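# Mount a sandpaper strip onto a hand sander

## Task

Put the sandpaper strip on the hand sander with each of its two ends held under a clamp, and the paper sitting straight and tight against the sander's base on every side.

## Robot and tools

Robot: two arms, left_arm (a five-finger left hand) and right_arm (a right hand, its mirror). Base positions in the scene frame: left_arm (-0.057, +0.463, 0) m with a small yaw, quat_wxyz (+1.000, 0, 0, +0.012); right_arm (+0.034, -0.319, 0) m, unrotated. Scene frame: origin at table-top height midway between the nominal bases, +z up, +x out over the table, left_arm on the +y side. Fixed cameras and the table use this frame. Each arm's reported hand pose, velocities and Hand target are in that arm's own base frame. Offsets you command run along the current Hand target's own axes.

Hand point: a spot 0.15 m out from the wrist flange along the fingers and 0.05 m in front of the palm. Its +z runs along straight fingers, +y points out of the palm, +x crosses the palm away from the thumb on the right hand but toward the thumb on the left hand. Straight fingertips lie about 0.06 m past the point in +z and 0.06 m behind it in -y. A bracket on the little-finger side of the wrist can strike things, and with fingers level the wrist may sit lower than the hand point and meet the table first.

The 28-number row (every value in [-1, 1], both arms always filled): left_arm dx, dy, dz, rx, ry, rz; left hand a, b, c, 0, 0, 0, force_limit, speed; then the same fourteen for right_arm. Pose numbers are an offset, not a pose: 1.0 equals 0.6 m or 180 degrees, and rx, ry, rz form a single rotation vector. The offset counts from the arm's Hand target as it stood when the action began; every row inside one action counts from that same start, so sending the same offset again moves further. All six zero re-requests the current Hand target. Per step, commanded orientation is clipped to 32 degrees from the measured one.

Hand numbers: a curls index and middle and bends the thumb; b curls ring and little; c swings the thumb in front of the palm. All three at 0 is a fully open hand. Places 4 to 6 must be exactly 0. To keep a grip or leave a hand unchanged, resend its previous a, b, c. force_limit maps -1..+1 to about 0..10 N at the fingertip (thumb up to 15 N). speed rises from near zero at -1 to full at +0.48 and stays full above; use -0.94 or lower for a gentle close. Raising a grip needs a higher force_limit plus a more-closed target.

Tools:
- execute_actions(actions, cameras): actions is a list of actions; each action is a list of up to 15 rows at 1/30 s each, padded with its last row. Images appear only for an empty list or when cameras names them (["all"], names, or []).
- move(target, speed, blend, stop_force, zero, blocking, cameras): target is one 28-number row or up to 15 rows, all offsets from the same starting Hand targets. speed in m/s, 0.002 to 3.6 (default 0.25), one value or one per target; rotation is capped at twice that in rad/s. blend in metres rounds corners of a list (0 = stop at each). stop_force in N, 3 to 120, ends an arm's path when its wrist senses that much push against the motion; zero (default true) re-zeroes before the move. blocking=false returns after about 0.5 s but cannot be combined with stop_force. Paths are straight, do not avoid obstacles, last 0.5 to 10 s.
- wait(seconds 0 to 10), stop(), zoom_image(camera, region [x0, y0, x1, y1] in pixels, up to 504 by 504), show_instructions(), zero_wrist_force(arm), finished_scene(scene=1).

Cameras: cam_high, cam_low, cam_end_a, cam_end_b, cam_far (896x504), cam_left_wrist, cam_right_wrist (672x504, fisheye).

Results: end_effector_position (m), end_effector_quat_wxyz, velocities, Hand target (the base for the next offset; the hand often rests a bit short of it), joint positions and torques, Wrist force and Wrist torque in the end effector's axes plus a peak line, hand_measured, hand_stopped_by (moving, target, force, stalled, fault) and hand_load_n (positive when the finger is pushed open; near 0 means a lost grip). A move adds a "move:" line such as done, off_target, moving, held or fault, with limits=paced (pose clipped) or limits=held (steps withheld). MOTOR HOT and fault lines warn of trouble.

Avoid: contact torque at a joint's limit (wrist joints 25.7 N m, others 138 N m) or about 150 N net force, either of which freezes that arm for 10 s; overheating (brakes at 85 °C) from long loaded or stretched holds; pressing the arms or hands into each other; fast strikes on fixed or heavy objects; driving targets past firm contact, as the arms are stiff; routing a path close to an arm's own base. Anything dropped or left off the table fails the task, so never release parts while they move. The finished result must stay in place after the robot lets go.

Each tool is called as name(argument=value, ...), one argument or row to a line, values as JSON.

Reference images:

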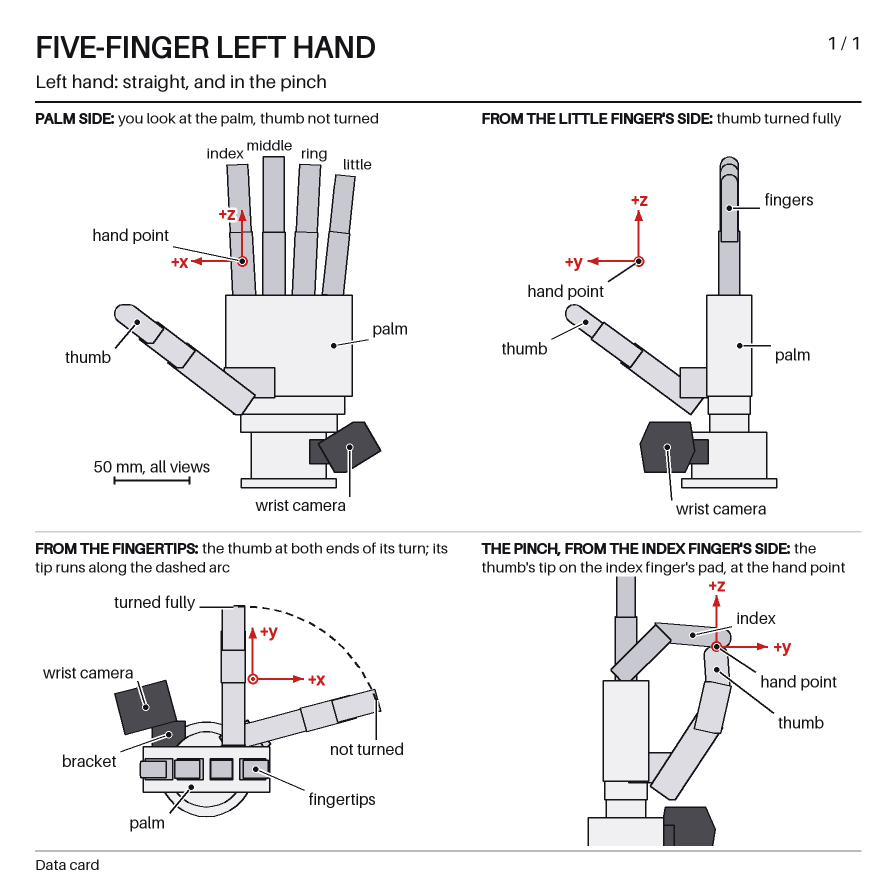

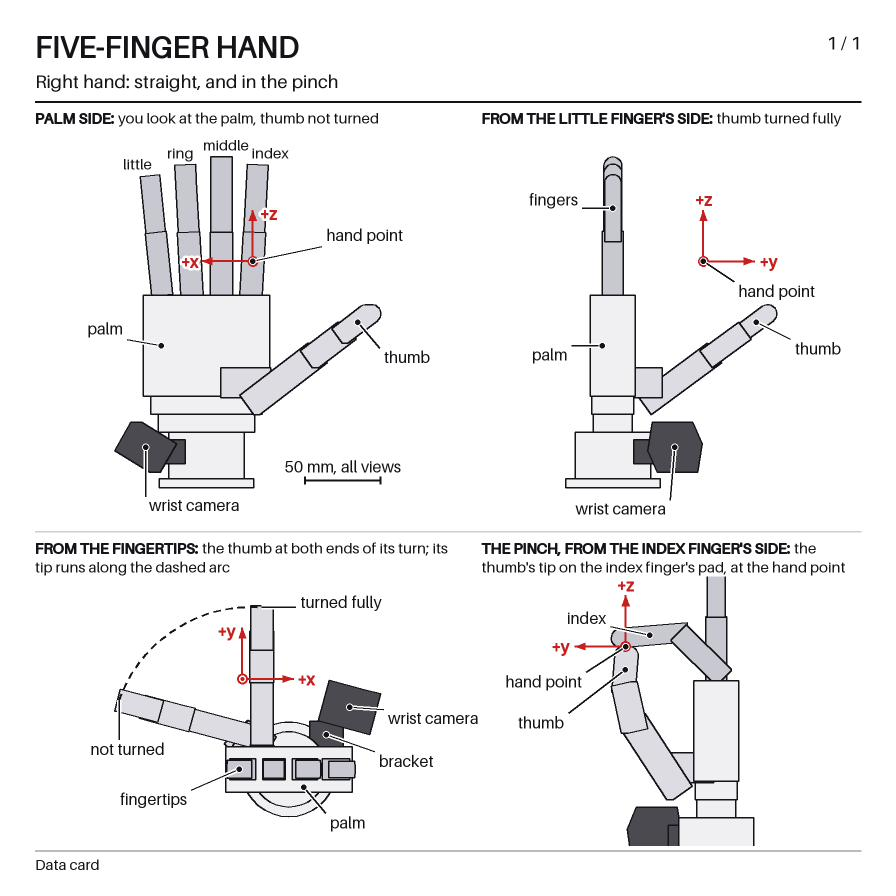

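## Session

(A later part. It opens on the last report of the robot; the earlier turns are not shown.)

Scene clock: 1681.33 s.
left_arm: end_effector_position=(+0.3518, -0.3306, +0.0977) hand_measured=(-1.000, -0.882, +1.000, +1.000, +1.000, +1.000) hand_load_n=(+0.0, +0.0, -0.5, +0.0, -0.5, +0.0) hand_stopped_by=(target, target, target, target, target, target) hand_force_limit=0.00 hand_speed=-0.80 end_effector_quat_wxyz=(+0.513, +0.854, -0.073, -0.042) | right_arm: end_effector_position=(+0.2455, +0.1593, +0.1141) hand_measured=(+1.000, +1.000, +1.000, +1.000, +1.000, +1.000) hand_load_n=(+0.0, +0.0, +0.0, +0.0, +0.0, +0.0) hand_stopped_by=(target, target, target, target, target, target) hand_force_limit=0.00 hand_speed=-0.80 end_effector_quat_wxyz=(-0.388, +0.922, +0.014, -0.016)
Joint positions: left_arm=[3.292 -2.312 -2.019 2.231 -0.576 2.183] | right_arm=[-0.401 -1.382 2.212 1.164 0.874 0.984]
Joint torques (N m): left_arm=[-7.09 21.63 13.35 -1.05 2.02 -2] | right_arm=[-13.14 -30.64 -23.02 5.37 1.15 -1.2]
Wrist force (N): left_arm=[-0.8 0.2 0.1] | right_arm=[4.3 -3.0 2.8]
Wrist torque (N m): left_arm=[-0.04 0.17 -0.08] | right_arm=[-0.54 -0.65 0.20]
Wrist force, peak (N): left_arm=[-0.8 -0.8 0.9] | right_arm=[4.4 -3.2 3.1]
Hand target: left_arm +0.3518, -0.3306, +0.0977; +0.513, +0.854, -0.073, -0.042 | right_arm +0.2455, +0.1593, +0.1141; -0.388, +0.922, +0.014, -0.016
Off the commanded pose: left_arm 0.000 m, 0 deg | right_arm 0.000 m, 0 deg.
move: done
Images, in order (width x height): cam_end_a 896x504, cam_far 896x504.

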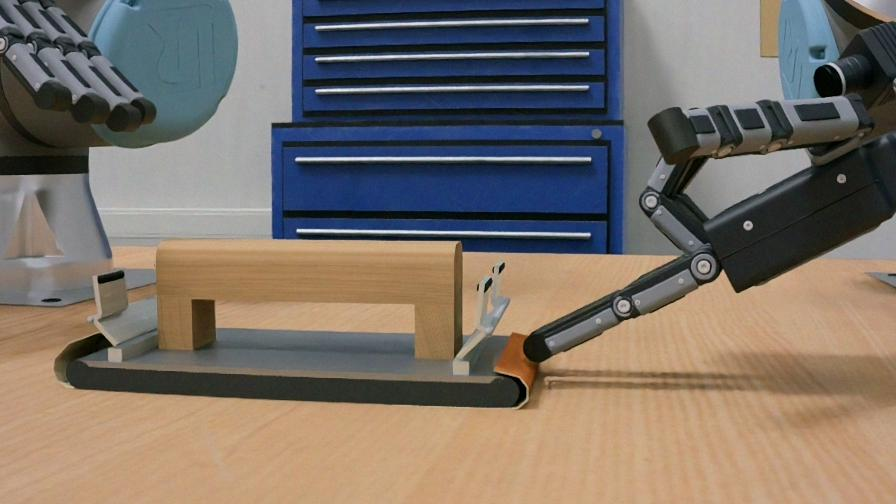

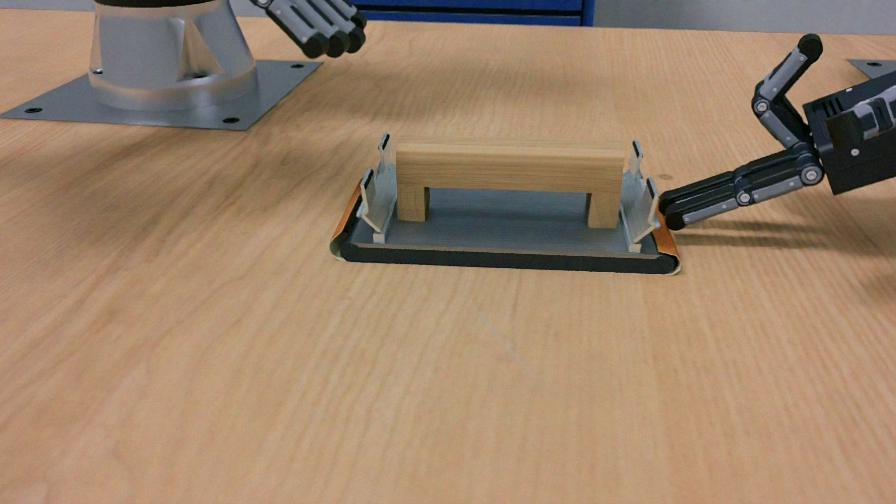

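move(
  target=[
    [0,0,0,0,0,0,-0.125,1,0,0,0,0,0,-0.8,0.10833,-0.17375,0.19638,0,0,0,0,0,0,0,0,0,0,-0.8],
    [0,0,0,0,0,0,-0.125,1,0,0,0,0,0,-0.8,0.10979,-0.11767,0.25127,0,0,0,0,0,0,0,0,0,0,-0.8],
  ],
  speed=[0.1,0.04],
  stop_force=8,
  cameras=["cam_end_a","cam_far","cam_high"],
)

Scene clock: 1709.70 s.
left_arm: end_effector_position=(+0.3518, -0.3306, +0.0977) hand_measured=(-1.000, -0.882, +1.000, +1.000, +1.000, +1.000) hand_load_n=(+0.0, +0.0, -1.0, +0.0, +0.0, +0.0) hand_stopped_by=(target, target, target, target, target, target) hand_force_limit=0.00 hand_speed=-0.80 end_effector_quat_wxyz=(+0.513, +0.854, -0.073, -0.042) | right_arm: end_effector_position=(+0.3044, +0.3187, +0.0580) hand_measured=(+1.000, +1.000, +1.000, +1.000, +1.000, +1.000) hand_load_n=(+0.0, +0.0, +0.0, +0.0, +0.0, +0.0) hand_stopped_by=(target, target, target, target, target, target) hand_force_limit=0.00 hand_speed=-0.80 end_effector_quat_wxyz=(-0.388, +0.922, +0.014, -0.016)
Joint positions: left_arm=[3.292 -2.312 -2.019 2.231 -0.576 2.183] | right_arm=[0.141 -1.142 1.884 0.742 0.778 1.718]
Joint torques (N m): left_arm=[-6.62 22.35 12.98 -0.94 1.92 -1.96] | right_arm=[12.24 -17.82 -1.22 0.11 -0.05 1.48]
Wrist force (N): left_arm=[-0.8 0.0 0.1] | right_arm=[4.2 -3.2 2.6]
Wrist torque (N m): left_arm=[-0.07 0.16 -0.07] | right_arm=[-0.58 -0.67 0.05]
Wrist force, peak (N): left_arm=[-0.9 0.0 0.1] | right_arm=[5.1 -3.3 2.8]
Hand target: left_arm +0.3518, -0.3306, +0.0977; +0.513, +0.854, -0.073, -0.042 | right_arm +0.3044, +0.3187, +0.0580; -0.388, +0.922, +0.014, -0.016
Off the commanded pose: left_arm 0.000 m, 0 deg | right_arm 0.000 m, 0 deg.
move: done
Images, in order (width x height): cam_high 896x504, cam_end_a 896x504, cam_far 896x504.

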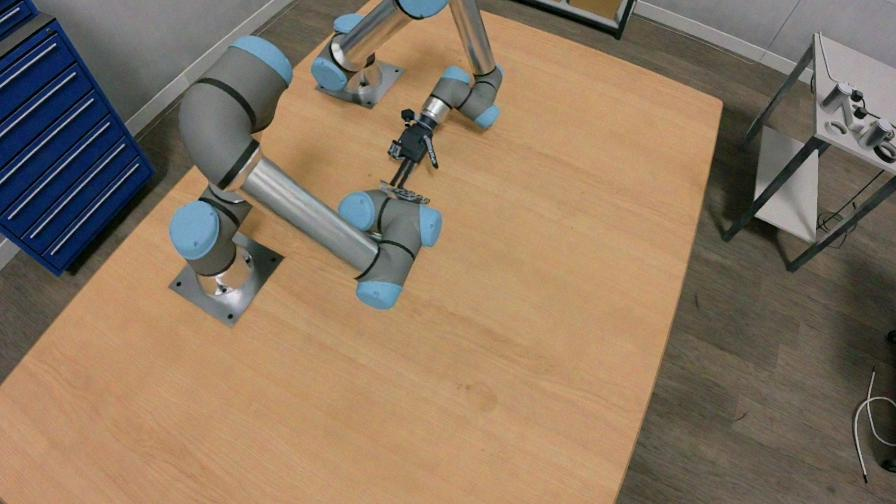

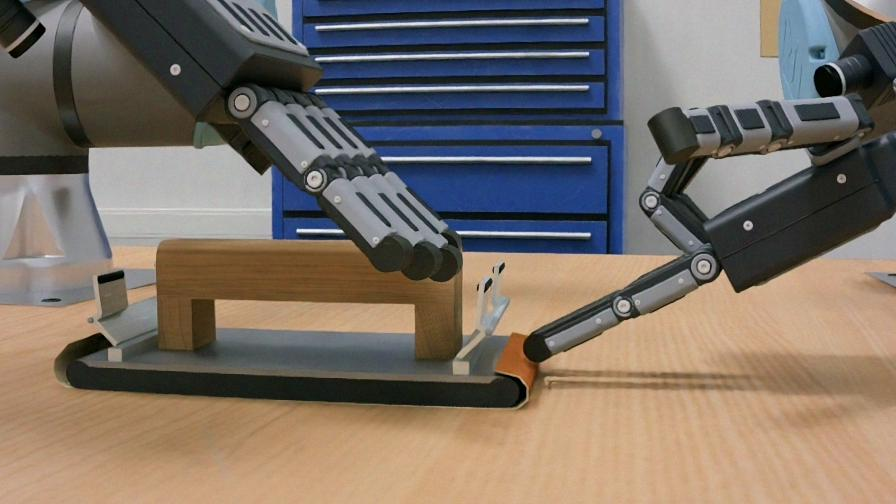

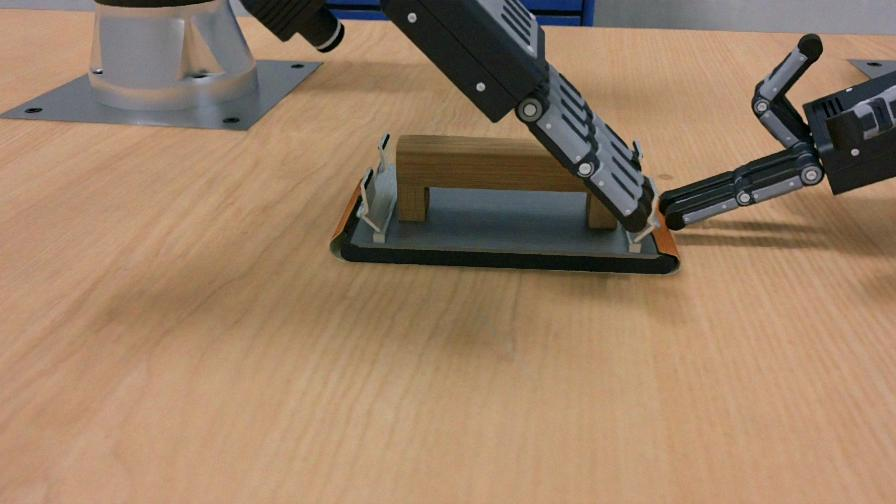

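zoom_image(
  camera="cam_end_a",
  region=[360, 220, 560, 420],
)

zoom_image(
  camera="cam_far",
  region=[560, 110, 720, 280],
)

Scaled by 2.520 from the camera's 896x504 image, which has a finer 1280x720 frame.

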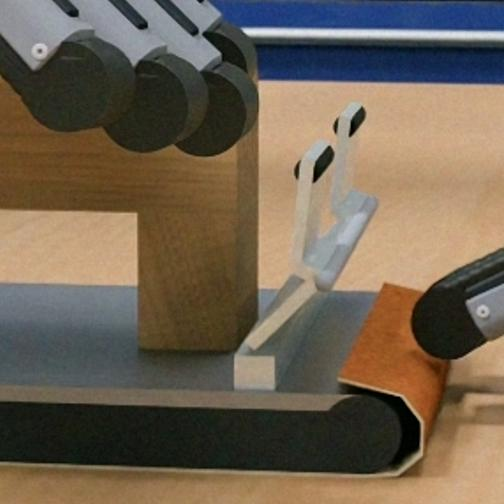

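Scaled by 2.965 from the camera's 896x504 image, which has a finer 1280x720 frame.

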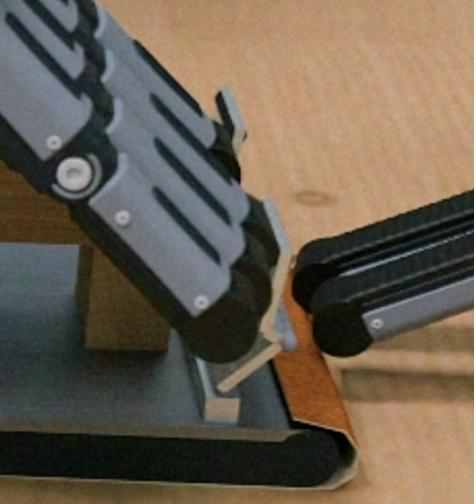

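move(
  target=[0,0,0,0,0,0,-0.125,1,0,0,0,0,0,-0.8,0.0005,0.00373,0.01765,0,0,0,0,0,0,0,0,0,0,-0.8],
  speed=0.015,
  stop_force=8,
  cameras=["cam_end_a","cam_far"],
)

zoom_image(
  camera="cam_end_a",
  region=[360, 220, 560, 420],
)

Scene clock: 1730.10 s.
left_arm: end_effector_position=(+0.3518, -0.3306, +0.0977) hand_measured=(-1.000, -0.882, +1.000, +1.000, +1.000, +1.000) hand_load_n=(+0.0, +0.0, -1.0, +0.0, +0.0, +0.0) hand_stopped_by=(target, target, target, target, target, target) hand_force_limit=0.00 hand_speed=-0.80 end_effector_quat_wxyz=(+0.513, +0.854, -0.073, -0.042) | right_arm: end_effector_position=(+0.3043, +0.3247, +0.0489) hand_measured=(+1.000, +1.000, +1.000, +1.000, +1.000, +1.000) hand_load_n=(-0.5, +0.0, +0.0, +0.0, +0.0, +0.0) hand_stopped_by=(target, target, target, target, target, target) hand_force_limit=0.00 hand_speed=-0.80 end_effector_quat_wxyz=(-0.388, +0.922, +0.014, -0.016)
Joint positions: left_arm=[3.292 -2.312 -2.019 2.231 -0.576 2.183] | right_arm=[0.157 -1.124 1.881 0.711 0.779 1.741]
Joint torques (N m): left_arm=[-7.1 22.91 13.15 -0.94 1.89 -1.81] | right_arm=[12.16 -18.32 -24.94 0.08 0.88 1.47]
Wrist force (N): left_arm=[-0.7 0.1 0.0] | right_arm=[4.8 -3.1 2.6]
Wrist torque (N m): left_arm=[-0.06 0.15 -0.07] | right_arm=[-0.58 -0.79 0.09]
Wrist force, peak (N): left_arm=[-1.0 -0.1 0.0] | right_arm=[5.0 -3.3 2.8]
Hand target: left_arm +0.3518, -0.3306, +0.0977; +0.513, +0.854, -0.073, -0.042 | right_arm +0.3043, +0.3247, +0.0489; -0.388, +0.922, +0.014, -0.016
Off the commanded pose: left_arm 0.000 m, 0 deg | right_arm 0.000 m, 0 deg.
move: done
Images, in order (width x height): cam_end_a 896x504, cam_far 896x504.

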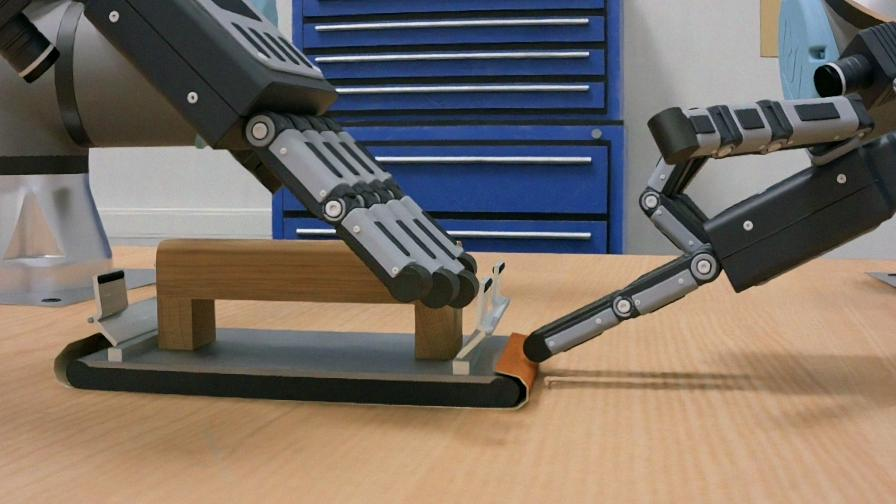

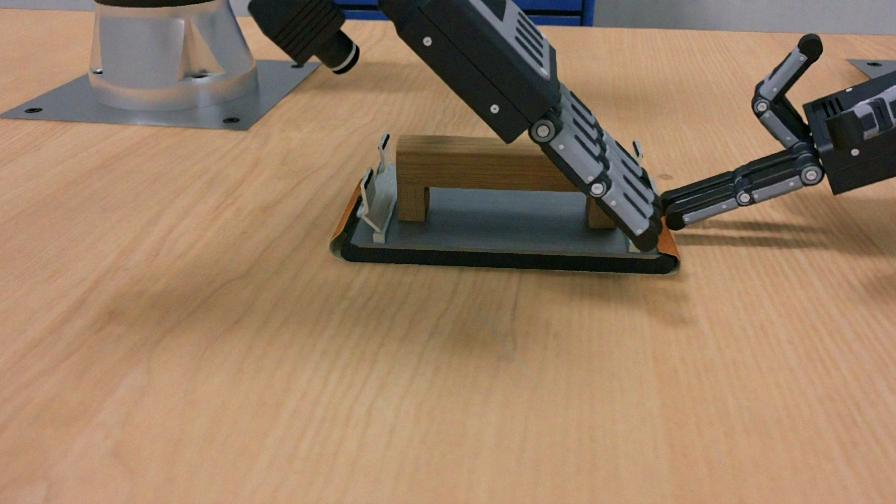

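Scaled by 2.520 from the camera's 896x504 image, which has a finer 1280x720 frame.

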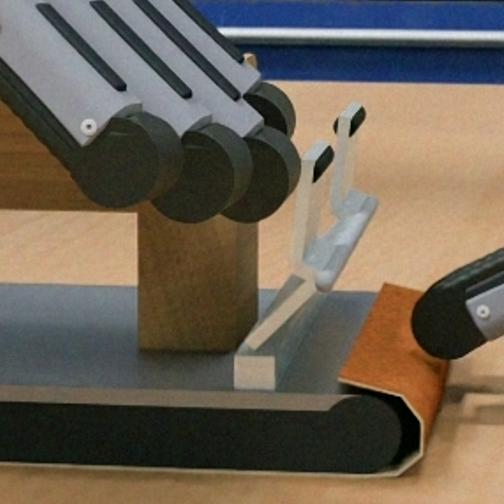

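move(
  target=[0,0,0,0,0,0,-0.125,1,0,0,0,0,0,-0.8,0.0008,0.0003,0.0272,0,0,0,0,0,0,0,0,0,0,-0.8],
  speed=0.012,
  stop_force=9,
  cameras=["cam_end_a","cam_far"],
)

zoom_image(
  camera="cam_end_a",
  region=[400, 240, 580, 420],
)

zoom_image(
  camera="cam_far",
  region=[560, 110, 720, 280],
)

Scene clock: 1744.73 s.
left_arm: end_effector_position=(+0.3518, -0.3306, +0.0977) hand_measured=(-1.000, -0.882, +1.000, +1.000, +1.000, +1.000) hand_load_n=(+0.0, +0.0, -1.0, +0.0, +0.0, +0.0) hand_stopped_by=(target, target, target, target, target, target) hand_force_limit=0.00 hand_speed=-0.80 end_effector_quat_wxyz=(+0.513, +0.854, -0.073, -0.042) | right_arm: end_effector_position=(+0.3042, +0.3363, +0.0374) hand_measured=(+1.000, +1.000, +1.000, +1.000, +1.000, +1.000) hand_load_n=(+0.0, +0.0, +0.0, +0.0, +0.0, +0.0) hand_stopped_by=(target, target, target, target, target, target) hand_force_limit=0.00 hand_speed=-0.80 end_effector_quat_wxyz=(-0.388, +0.922, +0.014, -0.016)
Joint positions: left_arm=[3.292 -2.312 -2.019 2.231 -0.576 2.183] | right_arm=[0.187 -1.1 1.87 0.667 0.783 1.784]
Joint torques (N m): left_arm=[-5.85 23.44 13.2 -1.08 1.27 -1.78] | right_arm=[12.43 -19.54 -24.53 -0.01 0.94 1.5]
Wrist force (N): left_arm=[-0.8 0.3 -0.2] | right_arm=[4.8 -3.4 2.6]
Wrist torque (N m): left_arm=[-0.06 0.15 -0.08] | right_arm=[-0.64 -0.78 0.07]
Wrist force, peak (N): left_arm=[-0.8 0.6 -0.4] | right_arm=[4.7 -4.3 -3.1]
Hand target: left_arm +0.3518, -0.3306, +0.0977; +0.513, +0.854, -0.073, -0.042 | right_arm +0.3042, +0.3363, +0.0374; -0.388, +0.922, +0.014, -0.016
Off the commanded pose: left_arm 0.000 m, 0 deg | right_arm 0.000 m, 0 deg.
move: done
Images, in order (width x height): cam_end_a 896x504, cam_far 896x504.

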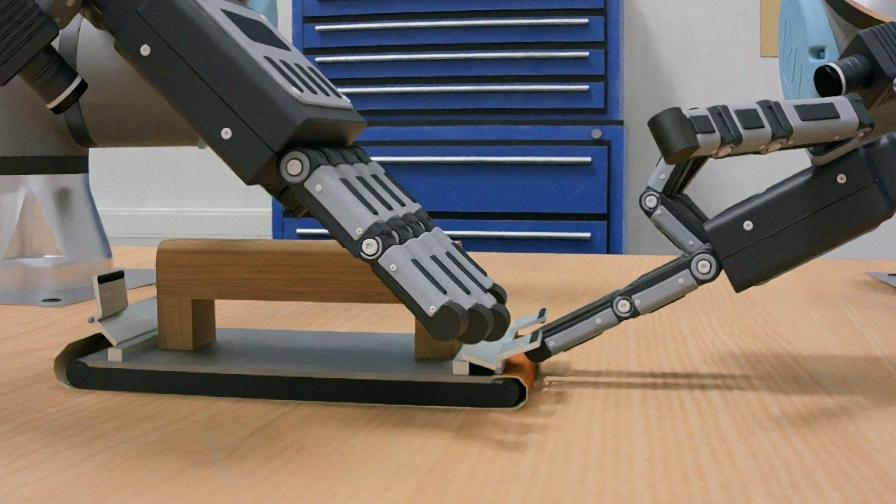

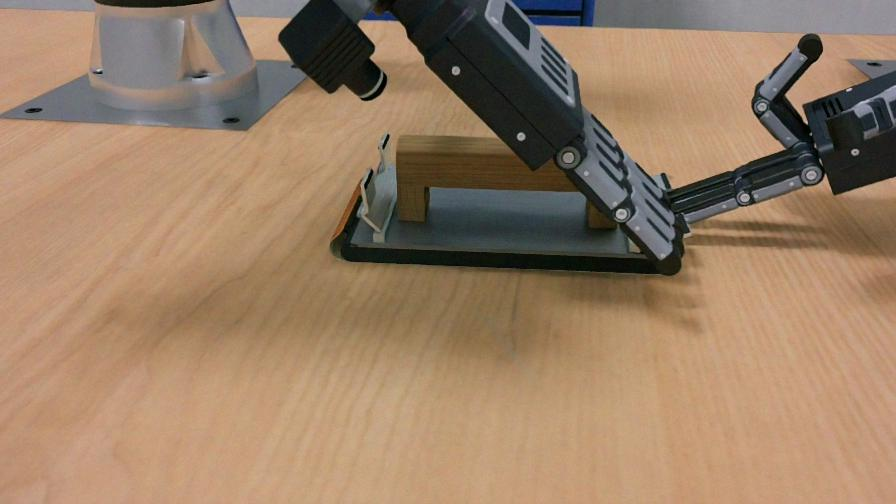

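Scaled by 2.800 from the camera's 896x504 image, which has a finer 1280x720 frame.

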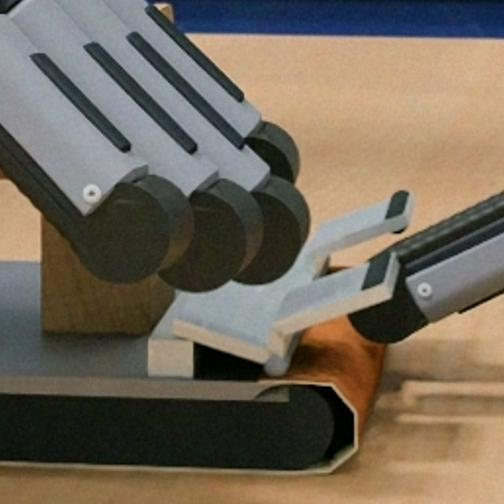

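Scaled by 2.965 from the camera's 896x504 image, which has a finer 1280x720 frame.

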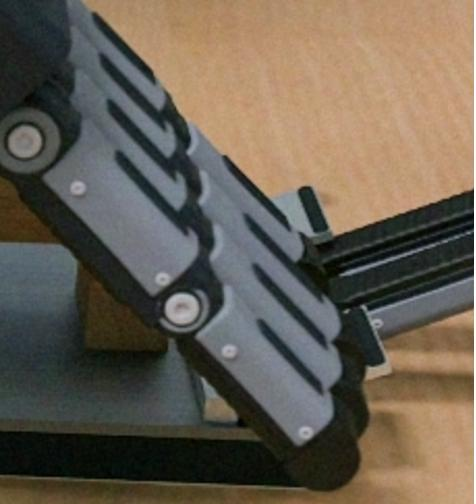

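zoom_image(
  camera="cam_end_a",
  region=[470, 340, 550, 420],
)

Scaled by 6.300 from the camera's 896x504 image, which has a finer 1280x720 frame.

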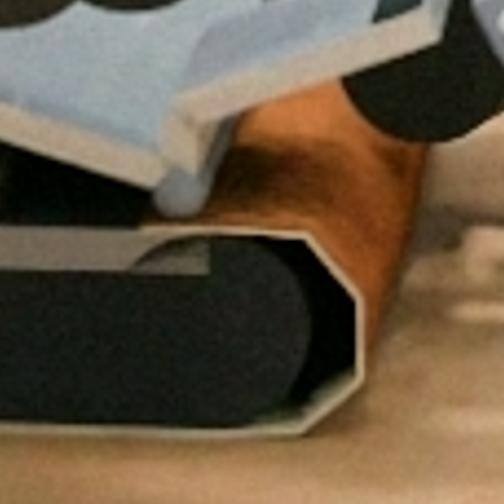

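move(
  target=[
    [-0.0024,-0.0062,-0.0116,0,0,0,-0.125,1,0,0,0,0,0,-0.8,-0.0005,-0.0005,-0.0425,0,0,0,0,0,0,0,0,0,0,-0.8],
    [-0.0270,-0.0040,-0.0076,0,0,0,-0.125,1,0,0,0,0,0,-0.8,-0.0005,-0.0005,-0.0425,0,0,0,0,0,0,0,0,0,0,-0.8],
  ],
  speed=0.04,
  stop_force=8,
  cameras=["cam_end_a","cam_far"],
)

zoom_image(
  camera="cam_end_a",
  region=[440, 300, 580, 420],
)

zoom_image(
  camera="cam_far",
  region=[580, 130, 730, 280],
)

Scene clock: 1866.43 s.
left_arm: end_effector_position=(+0.3367, -0.3228, +0.0976) hand_measured=(-1.000, -0.882, +1.000, +1.000, +1.000, +1.000) hand_load_n=(+0.0, +0.0, +0.0, +0.0, +0.0, +0.0) hand_stopped_by=(target, target, target, target, target, target) hand_force_limit=0.00 hand_speed=-0.80 end_effector_quat_wxyz=(+0.513, +0.854, -0.073, -0.042) | right_arm: end_effector_position=(+0.3049, +0.3183, +0.0554) hand_measured=(+1.000, +1.000, +1.000, +1.000, +1.000, +1.000) hand_load_n=(+0.0, +0.0, +0.0, +0.0, +0.0, +0.0) hand_stopped_by=(target, target, target, target, target, target) hand_force_limit=0.00 hand_speed=-0.80 end_effector_quat_wxyz=(-0.388, +0.922, +0.014, -0.016)
Joint positions: left_arm=[3.322 -2.302 -2.074 2.237 -0.592 2.23] | right_arm=[0.139 -1.137 1.885 0.738 0.778 1.716]
Joint torques (N m): left_arm=[8.75 38.16 -6.49 -1.12 -0.21 1.47] | right_arm=[-12.93 -42.19 -1.18 4.81 -3.19 -1.26]
Wrist force (N): left_arm=[-0.8 -0.6 0.6] | right_arm=[4.4 -3.3 2.7]
Wrist torque (N m): left_arm=[-0.04 0.17 -0.18] | right_arm=[-0.61 -0.71 0.19]
Wrist force, peak (N): left_arm=[-1.0 -0.6 0.7] | right_arm=[4.8 -3.6 2.8]
Hand target: left_arm +0.3367, -0.3228, +0.0976; +0.513, +0.854, -0.073, -0.042 | right_arm +0.3049, +0.3183, +0.0554; -0.388, +0.922, +0.014, -0.016
Off the commanded pose: left_arm 0.000 m, 0 deg | right_arm 0.000 m, 0 deg.
move: done
Images, in order (width x height): cam_end_a 896x504, cam_far 896x504.

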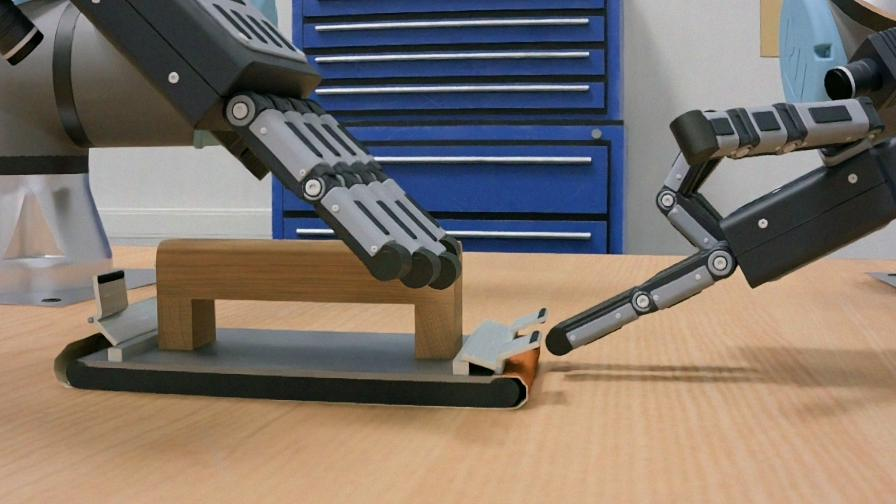

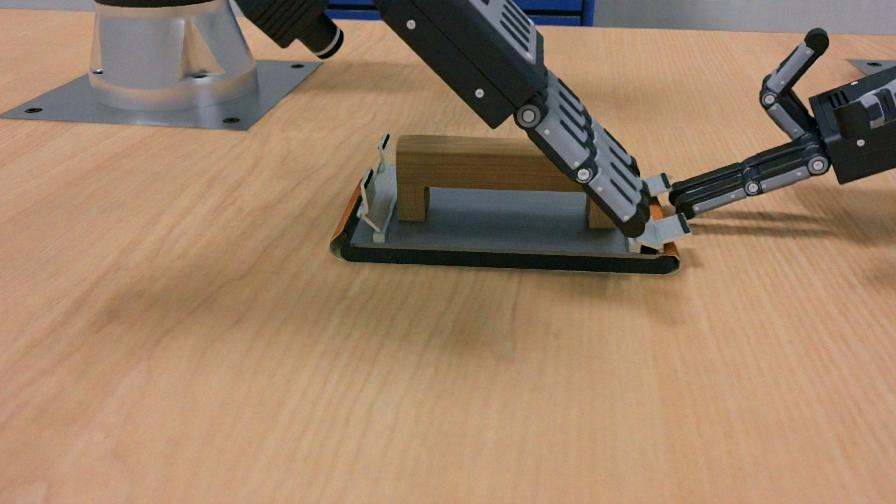

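Scaled by 3.600 from the camera's 896x504 image, which has a finer 1280x720 frame.

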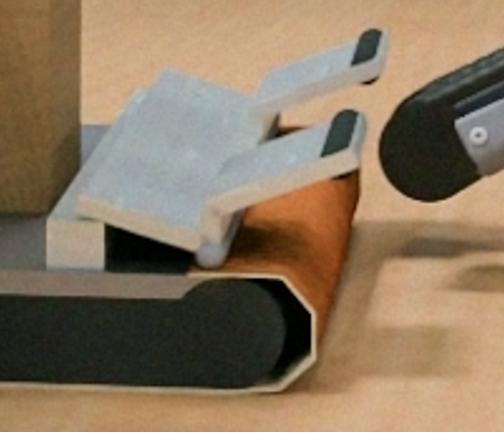

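Scaled by 3.360 from the camera's 896x504 image, which has a finer 1280x720 frame.

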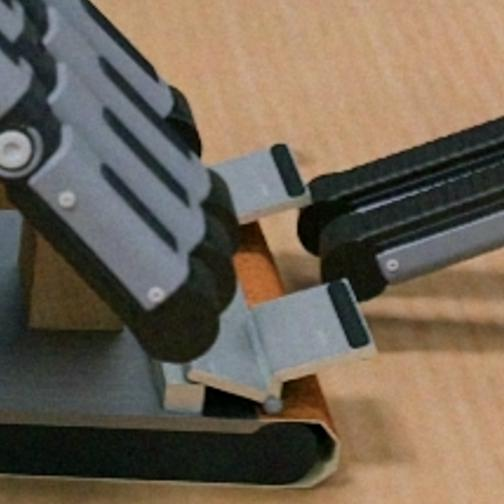

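move(
  target=[
    [0.0022,0.0057,0.0107,0,0,0,-0.125,1,0,0,0,0,0,-0.8,0,0,0,0,0,0,0,0,0,0,0,0,0,-0.8],
    [0.0023,0.0263,-0.0002,0,0,0,-0.125,1,0,0,0,0,0,-0.8,0,0,0,0,0,0,0,0,0,0,0,0,0,-0.8],
    [0.0043,0.0485,-0.0010,0,0,0,-0.125,1,0,0,0,0,0,-0.8,0,0,0,0,0,0,0,0,0,0,0,0,0,-0.8],
  ],
  speed=0.03,
  stop_force=20,
  cameras=["cam_end_a","cam_far"],
)

zoom_image(
  camera="cam_end_a",
  region=[440, 260, 580, 420],
)

Scene clock: 1895.00 s.
left_arm: end_effector_position=(+0.3369, -0.3362, +0.1236) hand_measured=(-1.000, -0.882, +1.000, +1.000, +1.000, +1.000) hand_load_n=(+0.0, +0.0, +0.5, +0.0, +0.0, +0.0) hand_stopped_by=(target, target, target, target, target, target) hand_force_limit=0.00 hand_speed=-0.80 end_effector_quat_wxyz=(+0.513, +0.854, -0.073, -0.042) | right_arm: end_effector_position=(+0.3049, +0.3183, +0.0554) hand_measured=(+1.000, +1.000, +1.000, +1.000, +1.000, +1.000) hand_load_n=(+0.0, +0.0, +0.0, +0.0, +0.0, +0.0) hand_stopped_by=(target, target, target, target, target, target) hand_force_limit=0.00 hand_speed=-0.80 end_effector_quat_wxyz=(-0.388, +0.922, +0.014, -0.016)
Joint positions: left_arm=[3.282 -2.233 -2.065 2.21 -0.571 2.167] | right_arm=[0.139 -1.137 1.885 0.738 0.778 1.716]
Joint torques (N m): left_arm=[-7.11 36.97 13.92 -4.63 2.76 -1.87] | right_arm=[-12.47 -41.97 -1.14 4.93 -3.08 -1.36]
Wrist force (N): left_arm=[-1.4 -3.4 0.2] | right_arm=[4.7 -3.0 2.5]
Wrist torque (N m): left_arm=[0.01 0.07 -0.05] | right_arm=[-0.55 -0.74 0.21]
Wrist force, peak (N): left_arm=[-1.7 -3.7 0.2] | right_arm=[4.8 -3.5 2.9]
Hand target: left_arm +0.3369, -0.3362, +0.1236; +0.513, +0.854, -0.073, -0.042 | right_arm +0.3049, +0.3183, +0.0554; -0.388, +0.922, +0.014, -0.016
Off the commanded pose: left_arm 0.000 m, 0 deg | right_arm 0.000 m, 0 deg.
move: done
Images, in order (width x height): cam_end_a 896x504, cam_far 896x504.

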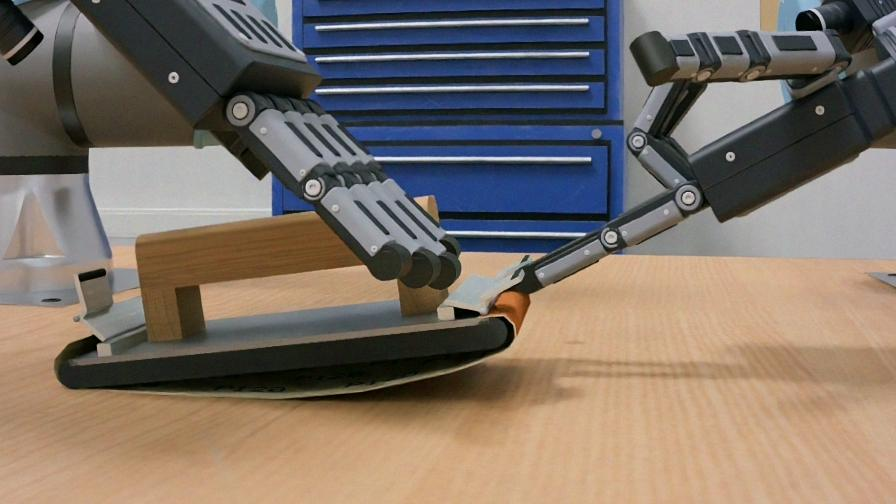

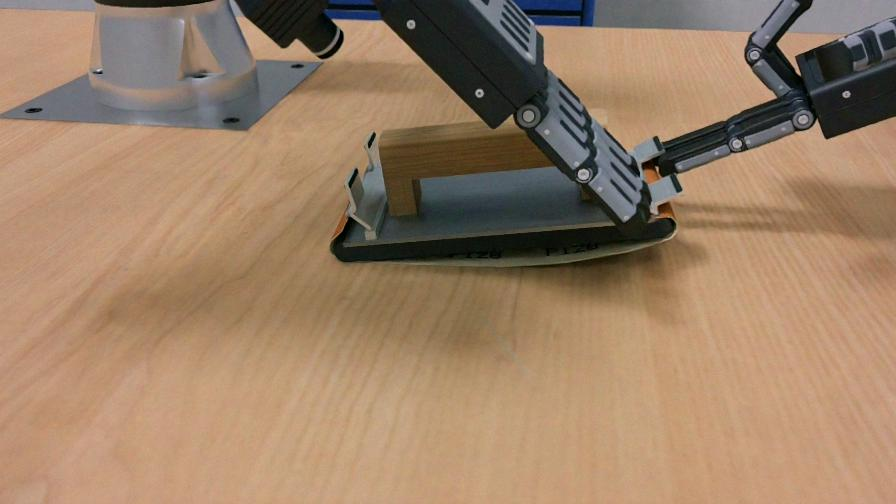

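Scaled by 3.150 from the camera's 896x504 image, which has a finer 1280x720 frame.

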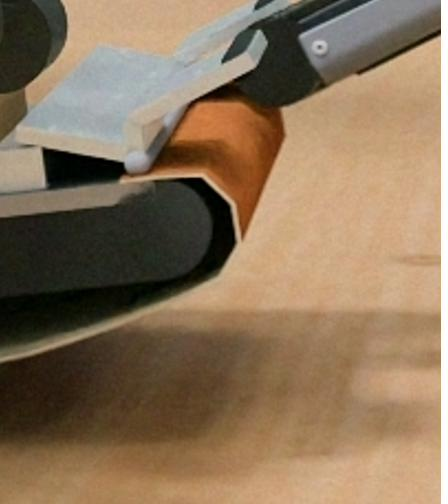

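move(
  target=[
    [-0.0020,-0.0222,0.0008,0,0,0,-0.125,1,0,0,0,0,0,-0.8,0,0,0,0,0,0,0,0,0,0,0,0,0,-0.8],
    [-0.0021,-0.0428,0.0117,0,0,0,-0.125,1,0,0,0,0,0,-0.8,0,0,0,0,0,0,0,0,0,0,0,0,0,-0.8],
  ],
  speed=0.02,
  stop_force=15,
  cameras=["cam_end_a","cam_far"],
)

zoom_image(
  camera="cam_end_a",
  region=[440, 300, 580, 420],
)

zoom_image(
  camera="cam_end_a",
  region=[40, 290, 160, 410],
)

Scene clock: 1911.77 s.
left_arm: end_effector_position=(+0.3368, -0.3302, +0.0976) hand_measured=(-1.000, -0.882, +1.000, +1.000, +1.000, +1.000) hand_load_n=(+0.0, +0.0, +0.0, +0.0, +0.0, +0.0) hand_stopped_by=(target, target, target, target, target, target) hand_force_limit=0.00 hand_speed=-0.80 end_effector_quat_wxyz=(+0.513, +0.854, -0.073, -0.042) | right_arm: end_effector_position=(+0.3049, +0.3183, +0.0554) hand_measured=(+1.000, +1.000, +1.000, +1.000, +1.000, +1.000) hand_load_n=(+0.0, -0.5, +0.5, +0.0, -0.5, +0.0) hand_stopped_by=(target, target, target, target, target, target) hand_force_limit=0.00 hand_speed=-0.80 end_effector_quat_wxyz=(-0.388, +0.922, +0.014, -0.016)
Joint positions: left_arm=[3.3 -2.299 -2.066 2.254 -0.58 2.196] | right_arm=[0.139 -1.137 1.885 0.738 0.778 1.716]
Joint torques (N m): left_arm=[2.74 21.42 13.4 -0.97 2.21 -1.26] | right_arm=[-13.05 -42.02 -1.2 4.94 -2.96 -1.3]
Wrist force (N): left_arm=[-0.7 -0.6 0.5] | right_arm=[4.3 -3.3 2.7]
Wrist torque (N m): left_arm=[-0.05 0.15 -0.17] | right_arm=[-0.60 -0.70 0.18]
Wrist force, peak (N): left_arm=[-1.7 -3.7 0.0] | right_arm=[5.0 -3.4 2.8]
Hand target: left_arm +0.3368, -0.3302, +0.0976; +0.513, +0.854, -0.073, -0.042 | right_arm +0.3049, +0.3183, +0.0554; -0.388, +0.922, +0.014, -0.016
Off the commanded pose: left_arm 0.000 m, 0 deg | right_arm 0.000 m, 0 deg.
move: done
Images, in order (width x height): cam_end_a 896x504, cam_far 896x504.

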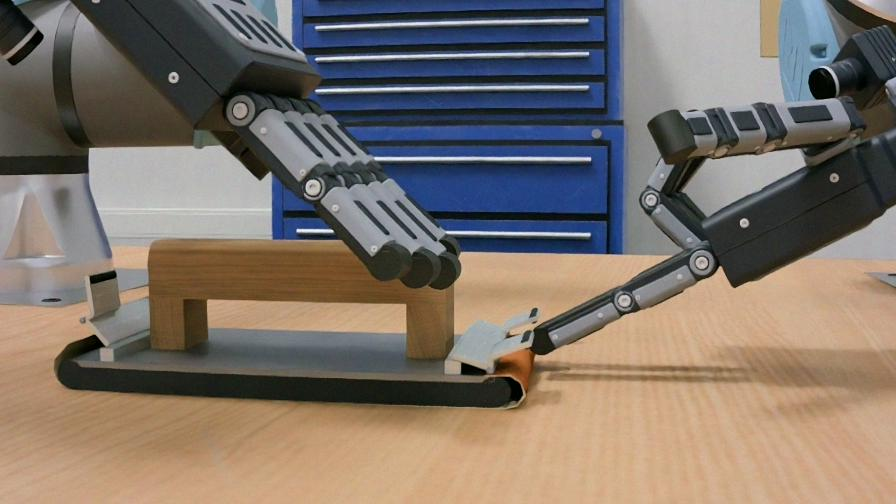

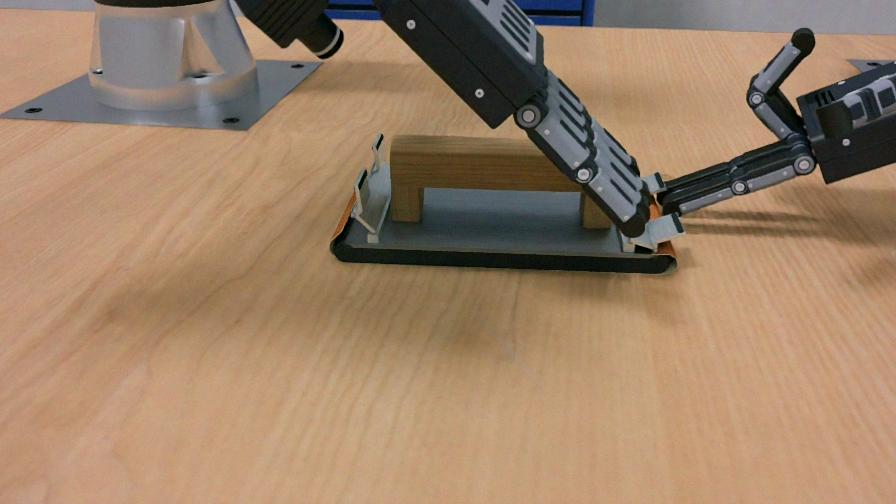

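Scaled by 3.600 from the camera's 896x504 image, which has a finer 1280x720 frame.

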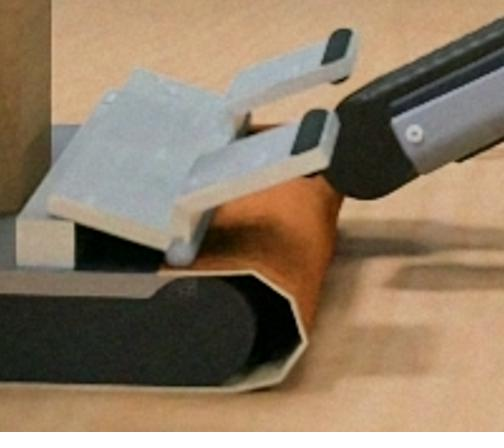

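Scaled by 4.200 from the camera's 896x504 image, which has a finer 1280x720 frame.

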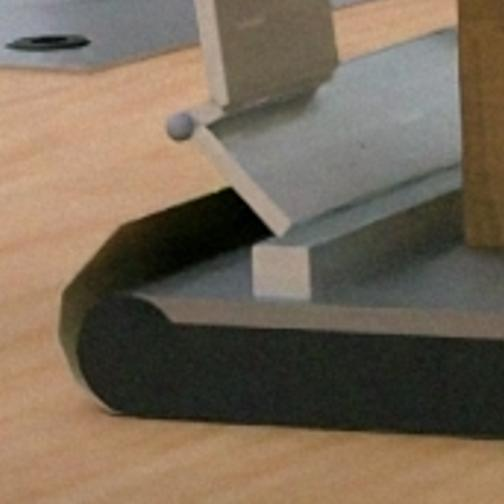

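move(
  target=[
    [0,0,0,0,0,0,-0.125,1,0,0,0,0,0,-0.8,-0.0006,-0.0215,-0.0210,0,0,0,0,0,0,0,0,0,0,-0.8],
    [0,0,0,0,0,0,-0.125,1,0,0,0,0,0,-0.8,-0.0540,-0.0020,-0.0395,0,0,0,0,0,0,0,0,0,0,-0.8],
    [0,0,0,0,0,0,-0.125,1,0,0,0,0,0,-0.8,-0.0534,0.0181,-0.0199,0,0,0,0,0,0,0,0,0,0,-0.8],
  ],
  speed=[0.06,0.06,0.02],
  stop_force=4,
  cameras=["cam_end_a","cam_far"],
)

Scene clock: 1964.40 s.
left_arm: end_effector_position=(+0.3368, -0.3302, +0.0976) hand_measured=(-1.000, -0.882, +1.000, +1.000, +1.000, +1.000) hand_load_n=(+0.5, +0.5, +0.0, +0.0, +0.0, +0.0) hand_stopped_by=(target, target, target, target, target, target) hand_force_limit=0.00 hand_speed=-0.80 end_effector_quat_wxyz=(+0.513, +0.854, -0.073, -0.042) | right_arm: end_effector_position=(+0.2735, +0.3009, +0.0622) hand_measured=(+1.000, +1.000, +1.000, +1.000, +1.000, +1.000) hand_load_n=(+0.0, +0.0, -0.5, +0.5, +0.0, +0.0) hand_stopped_by=(target, target, target, target, target, target) hand_force_limit=0.00 hand_speed=-0.80 end_effector_quat_wxyz=(-0.388, +0.922, +0.014, -0.016)
Joint positions: left_arm=[3.3 -2.299 -2.066 2.254 -0.58 2.196] | right_arm=[0.1 -1.211 1.993 0.744 0.775 1.661]
Joint torques (N m): left_arm=[-3.78 22.14 13.94 -1.03 2.12 -1.17] | right_arm=[10.47 -37.97 -23.23 4.32 0.76 1.19]
Wrist force (N): left_arm=[-0.7 -0.5 0.7] | right_arm=[4.0 -6.3 -1.4]
Wrist torque (N m): left_arm=[-0.05 0.16 -0.18] | right_arm=[-0.23 -0.60 0.16]
Wrist force, peak (N): left_arm=[-0.9 -0.8 0.9] | right_arm=[4.6 -12.5 -13.2]
Hand target: left_arm +0.3368, -0.3302, +0.0976; +0.513, +0.854, -0.073, -0.042 | right_arm +0.2735, +0.3010, +0.0622; -0.388, +0.922, +0.014, -0.016 (not the last commanded pose)
Off the commanded pose: left_arm 0.000 m, 0 deg | right_arm 0.006 m, 0 deg.
move: contact (right_arm); path passed 2 of 3 targets
Images, in order (width x height): cam_end_a 896x504, cam_far 896x504.

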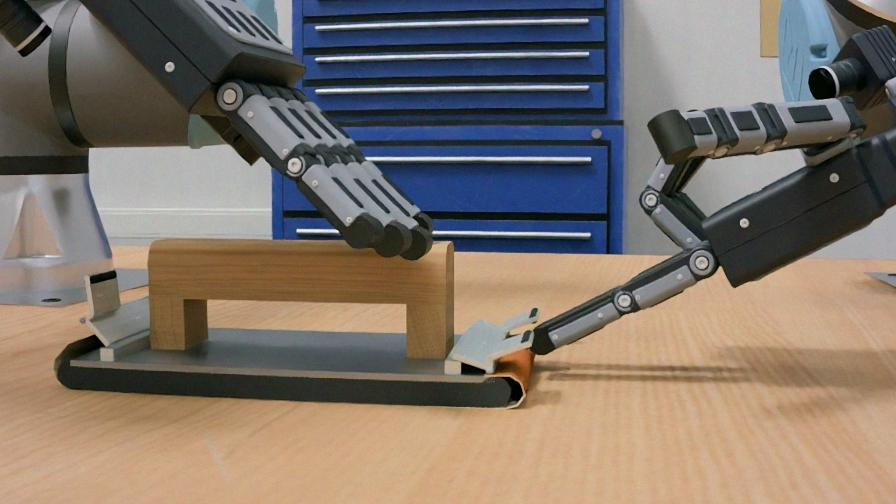

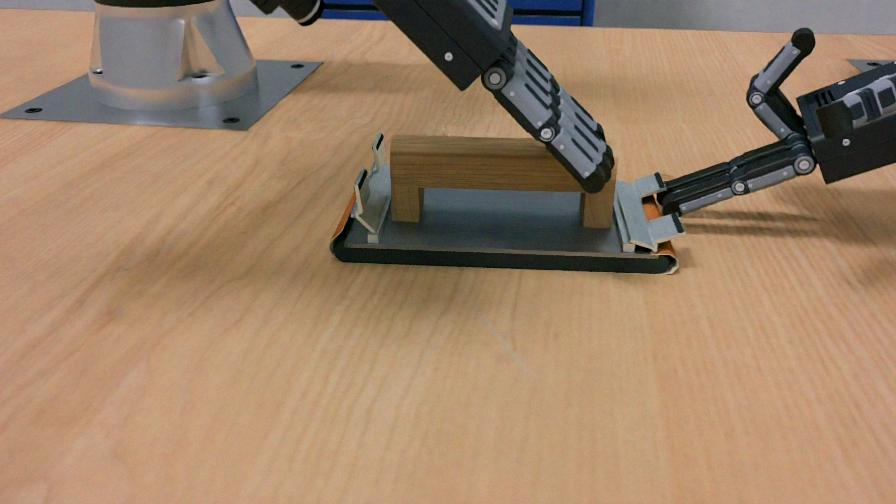

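move(
  target=[
    [0.0011,0.0027,0.0051,0,0,0,-0.125,1,0,0,0,0,0,-0.8,0,0,0,0,0,0,0,0,0,0,0,0,0,-0.8],
    [0.0012,0.0233,-0.0059,0,0,0,-0.125,1,0,0,0,0,0,-0.8,0,0,0,0,0,0,0,0,0,0,0,0,0,-0.8],
    [0.0038,0.0475,-0.0030,0,0,0,-0.125,1,0,0,0,0,0,-0.8,0,0,0,0,0,0,0,0,0,0,0,0,0,-0.8],
  ],
  speed=0.02,
  stop_force=20,
  cameras=["cam_end_a","cam_far"],
)

zoom_image(
  camera="cam_end_a",
  region=[400, 240, 580, 420],
)

Scene clock: 1981.97 s.
left_arm: end_effector_position=(+0.3370, -0.3422, +0.1236) hand_measured=(-1.000, -0.882, +1.000, +1.000, +1.000, +1.000) hand_load_n=(+0.0, +0.0, +0.0, +0.0, +0.0, +0.5) hand_stopped_by=(target, target, target, target, target, target) hand_force_limit=0.00 hand_speed=-0.80 end_effector_quat_wxyz=(+0.513, +0.854, -0.073, -0.042) | right_arm: end_effector_position=(+0.2735, +0.3010, +0.0622) hand_measured=(+1.000, +1.000, +1.000, +1.000, +1.000, +1.000) hand_load_n=(+0.0, +0.0, +0.0, +0.5, +0.0, +0.0) hand_stopped_by=(target, target, target, target, target, target) hand_force_limit=0.00 hand_speed=-0.80 end_effector_quat_wxyz=(-0.388, +0.922, +0.014, -0.016)
Joint positions: left_arm=[3.264 -2.23 -2.057 2.225 -0.563 2.138] | right_arm=[0.1 -1.211 1.993 0.744 0.775 1.661]
Joint torques (N m): left_arm=[-6.67 37.58 14.18 -4.56 2.18 -1.95] | right_arm=[5.89 -13.86 -0.84 0.11 -2.24 1.17]
Wrist force (N): left_arm=[-0.7 -0.8 0.8] | right_arm=[1.7 -5.0 0.5]
Wrist torque (N m): left_arm=[-0.10 0.17 -0.06] | right_arm=[-0.24 -0.68 0.05]
Wrist force, peak (N): left_arm=[-4.0 -14.8 7.1] | right_arm=[9.1 -12.5 -9.7]
Hand target: left_arm +0.3370, -0.3422, +0.1236; +0.513, +0.854, -0.073, -0.042 | right_arm +0.2735, +0.3010, +0.0622; -0.388, +0.922, +0.014, -0.016
Off the commanded pose: left_arm 0.000 m, 0 deg | right_arm 0.000 m, 0 deg.
move: done
Images, in order (width x height): cam_end_a 896x504, cam_far 896x504.

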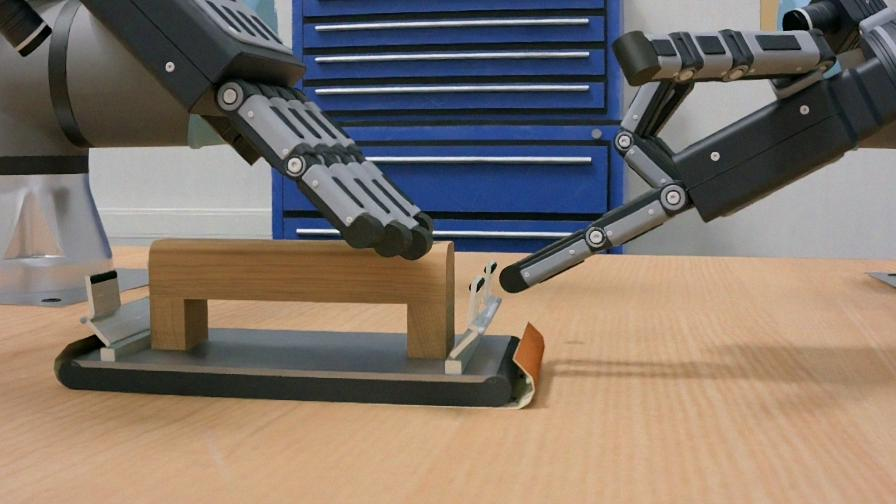

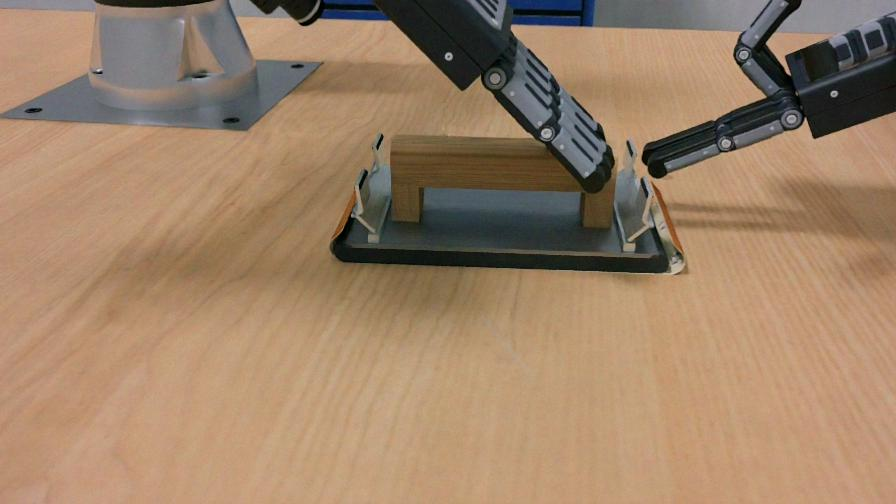

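Scaled by 2.800 from the camera's 896x504 image, which has a finer 1280x720 frame.

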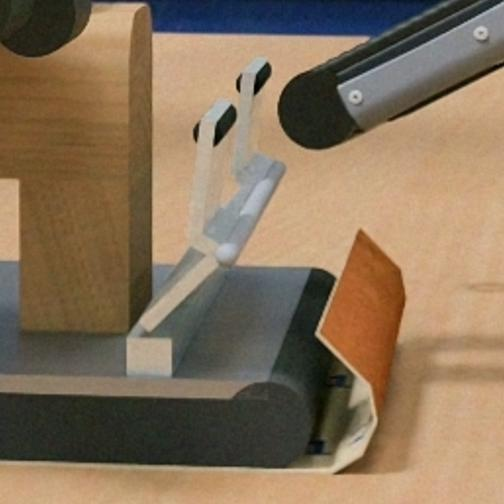

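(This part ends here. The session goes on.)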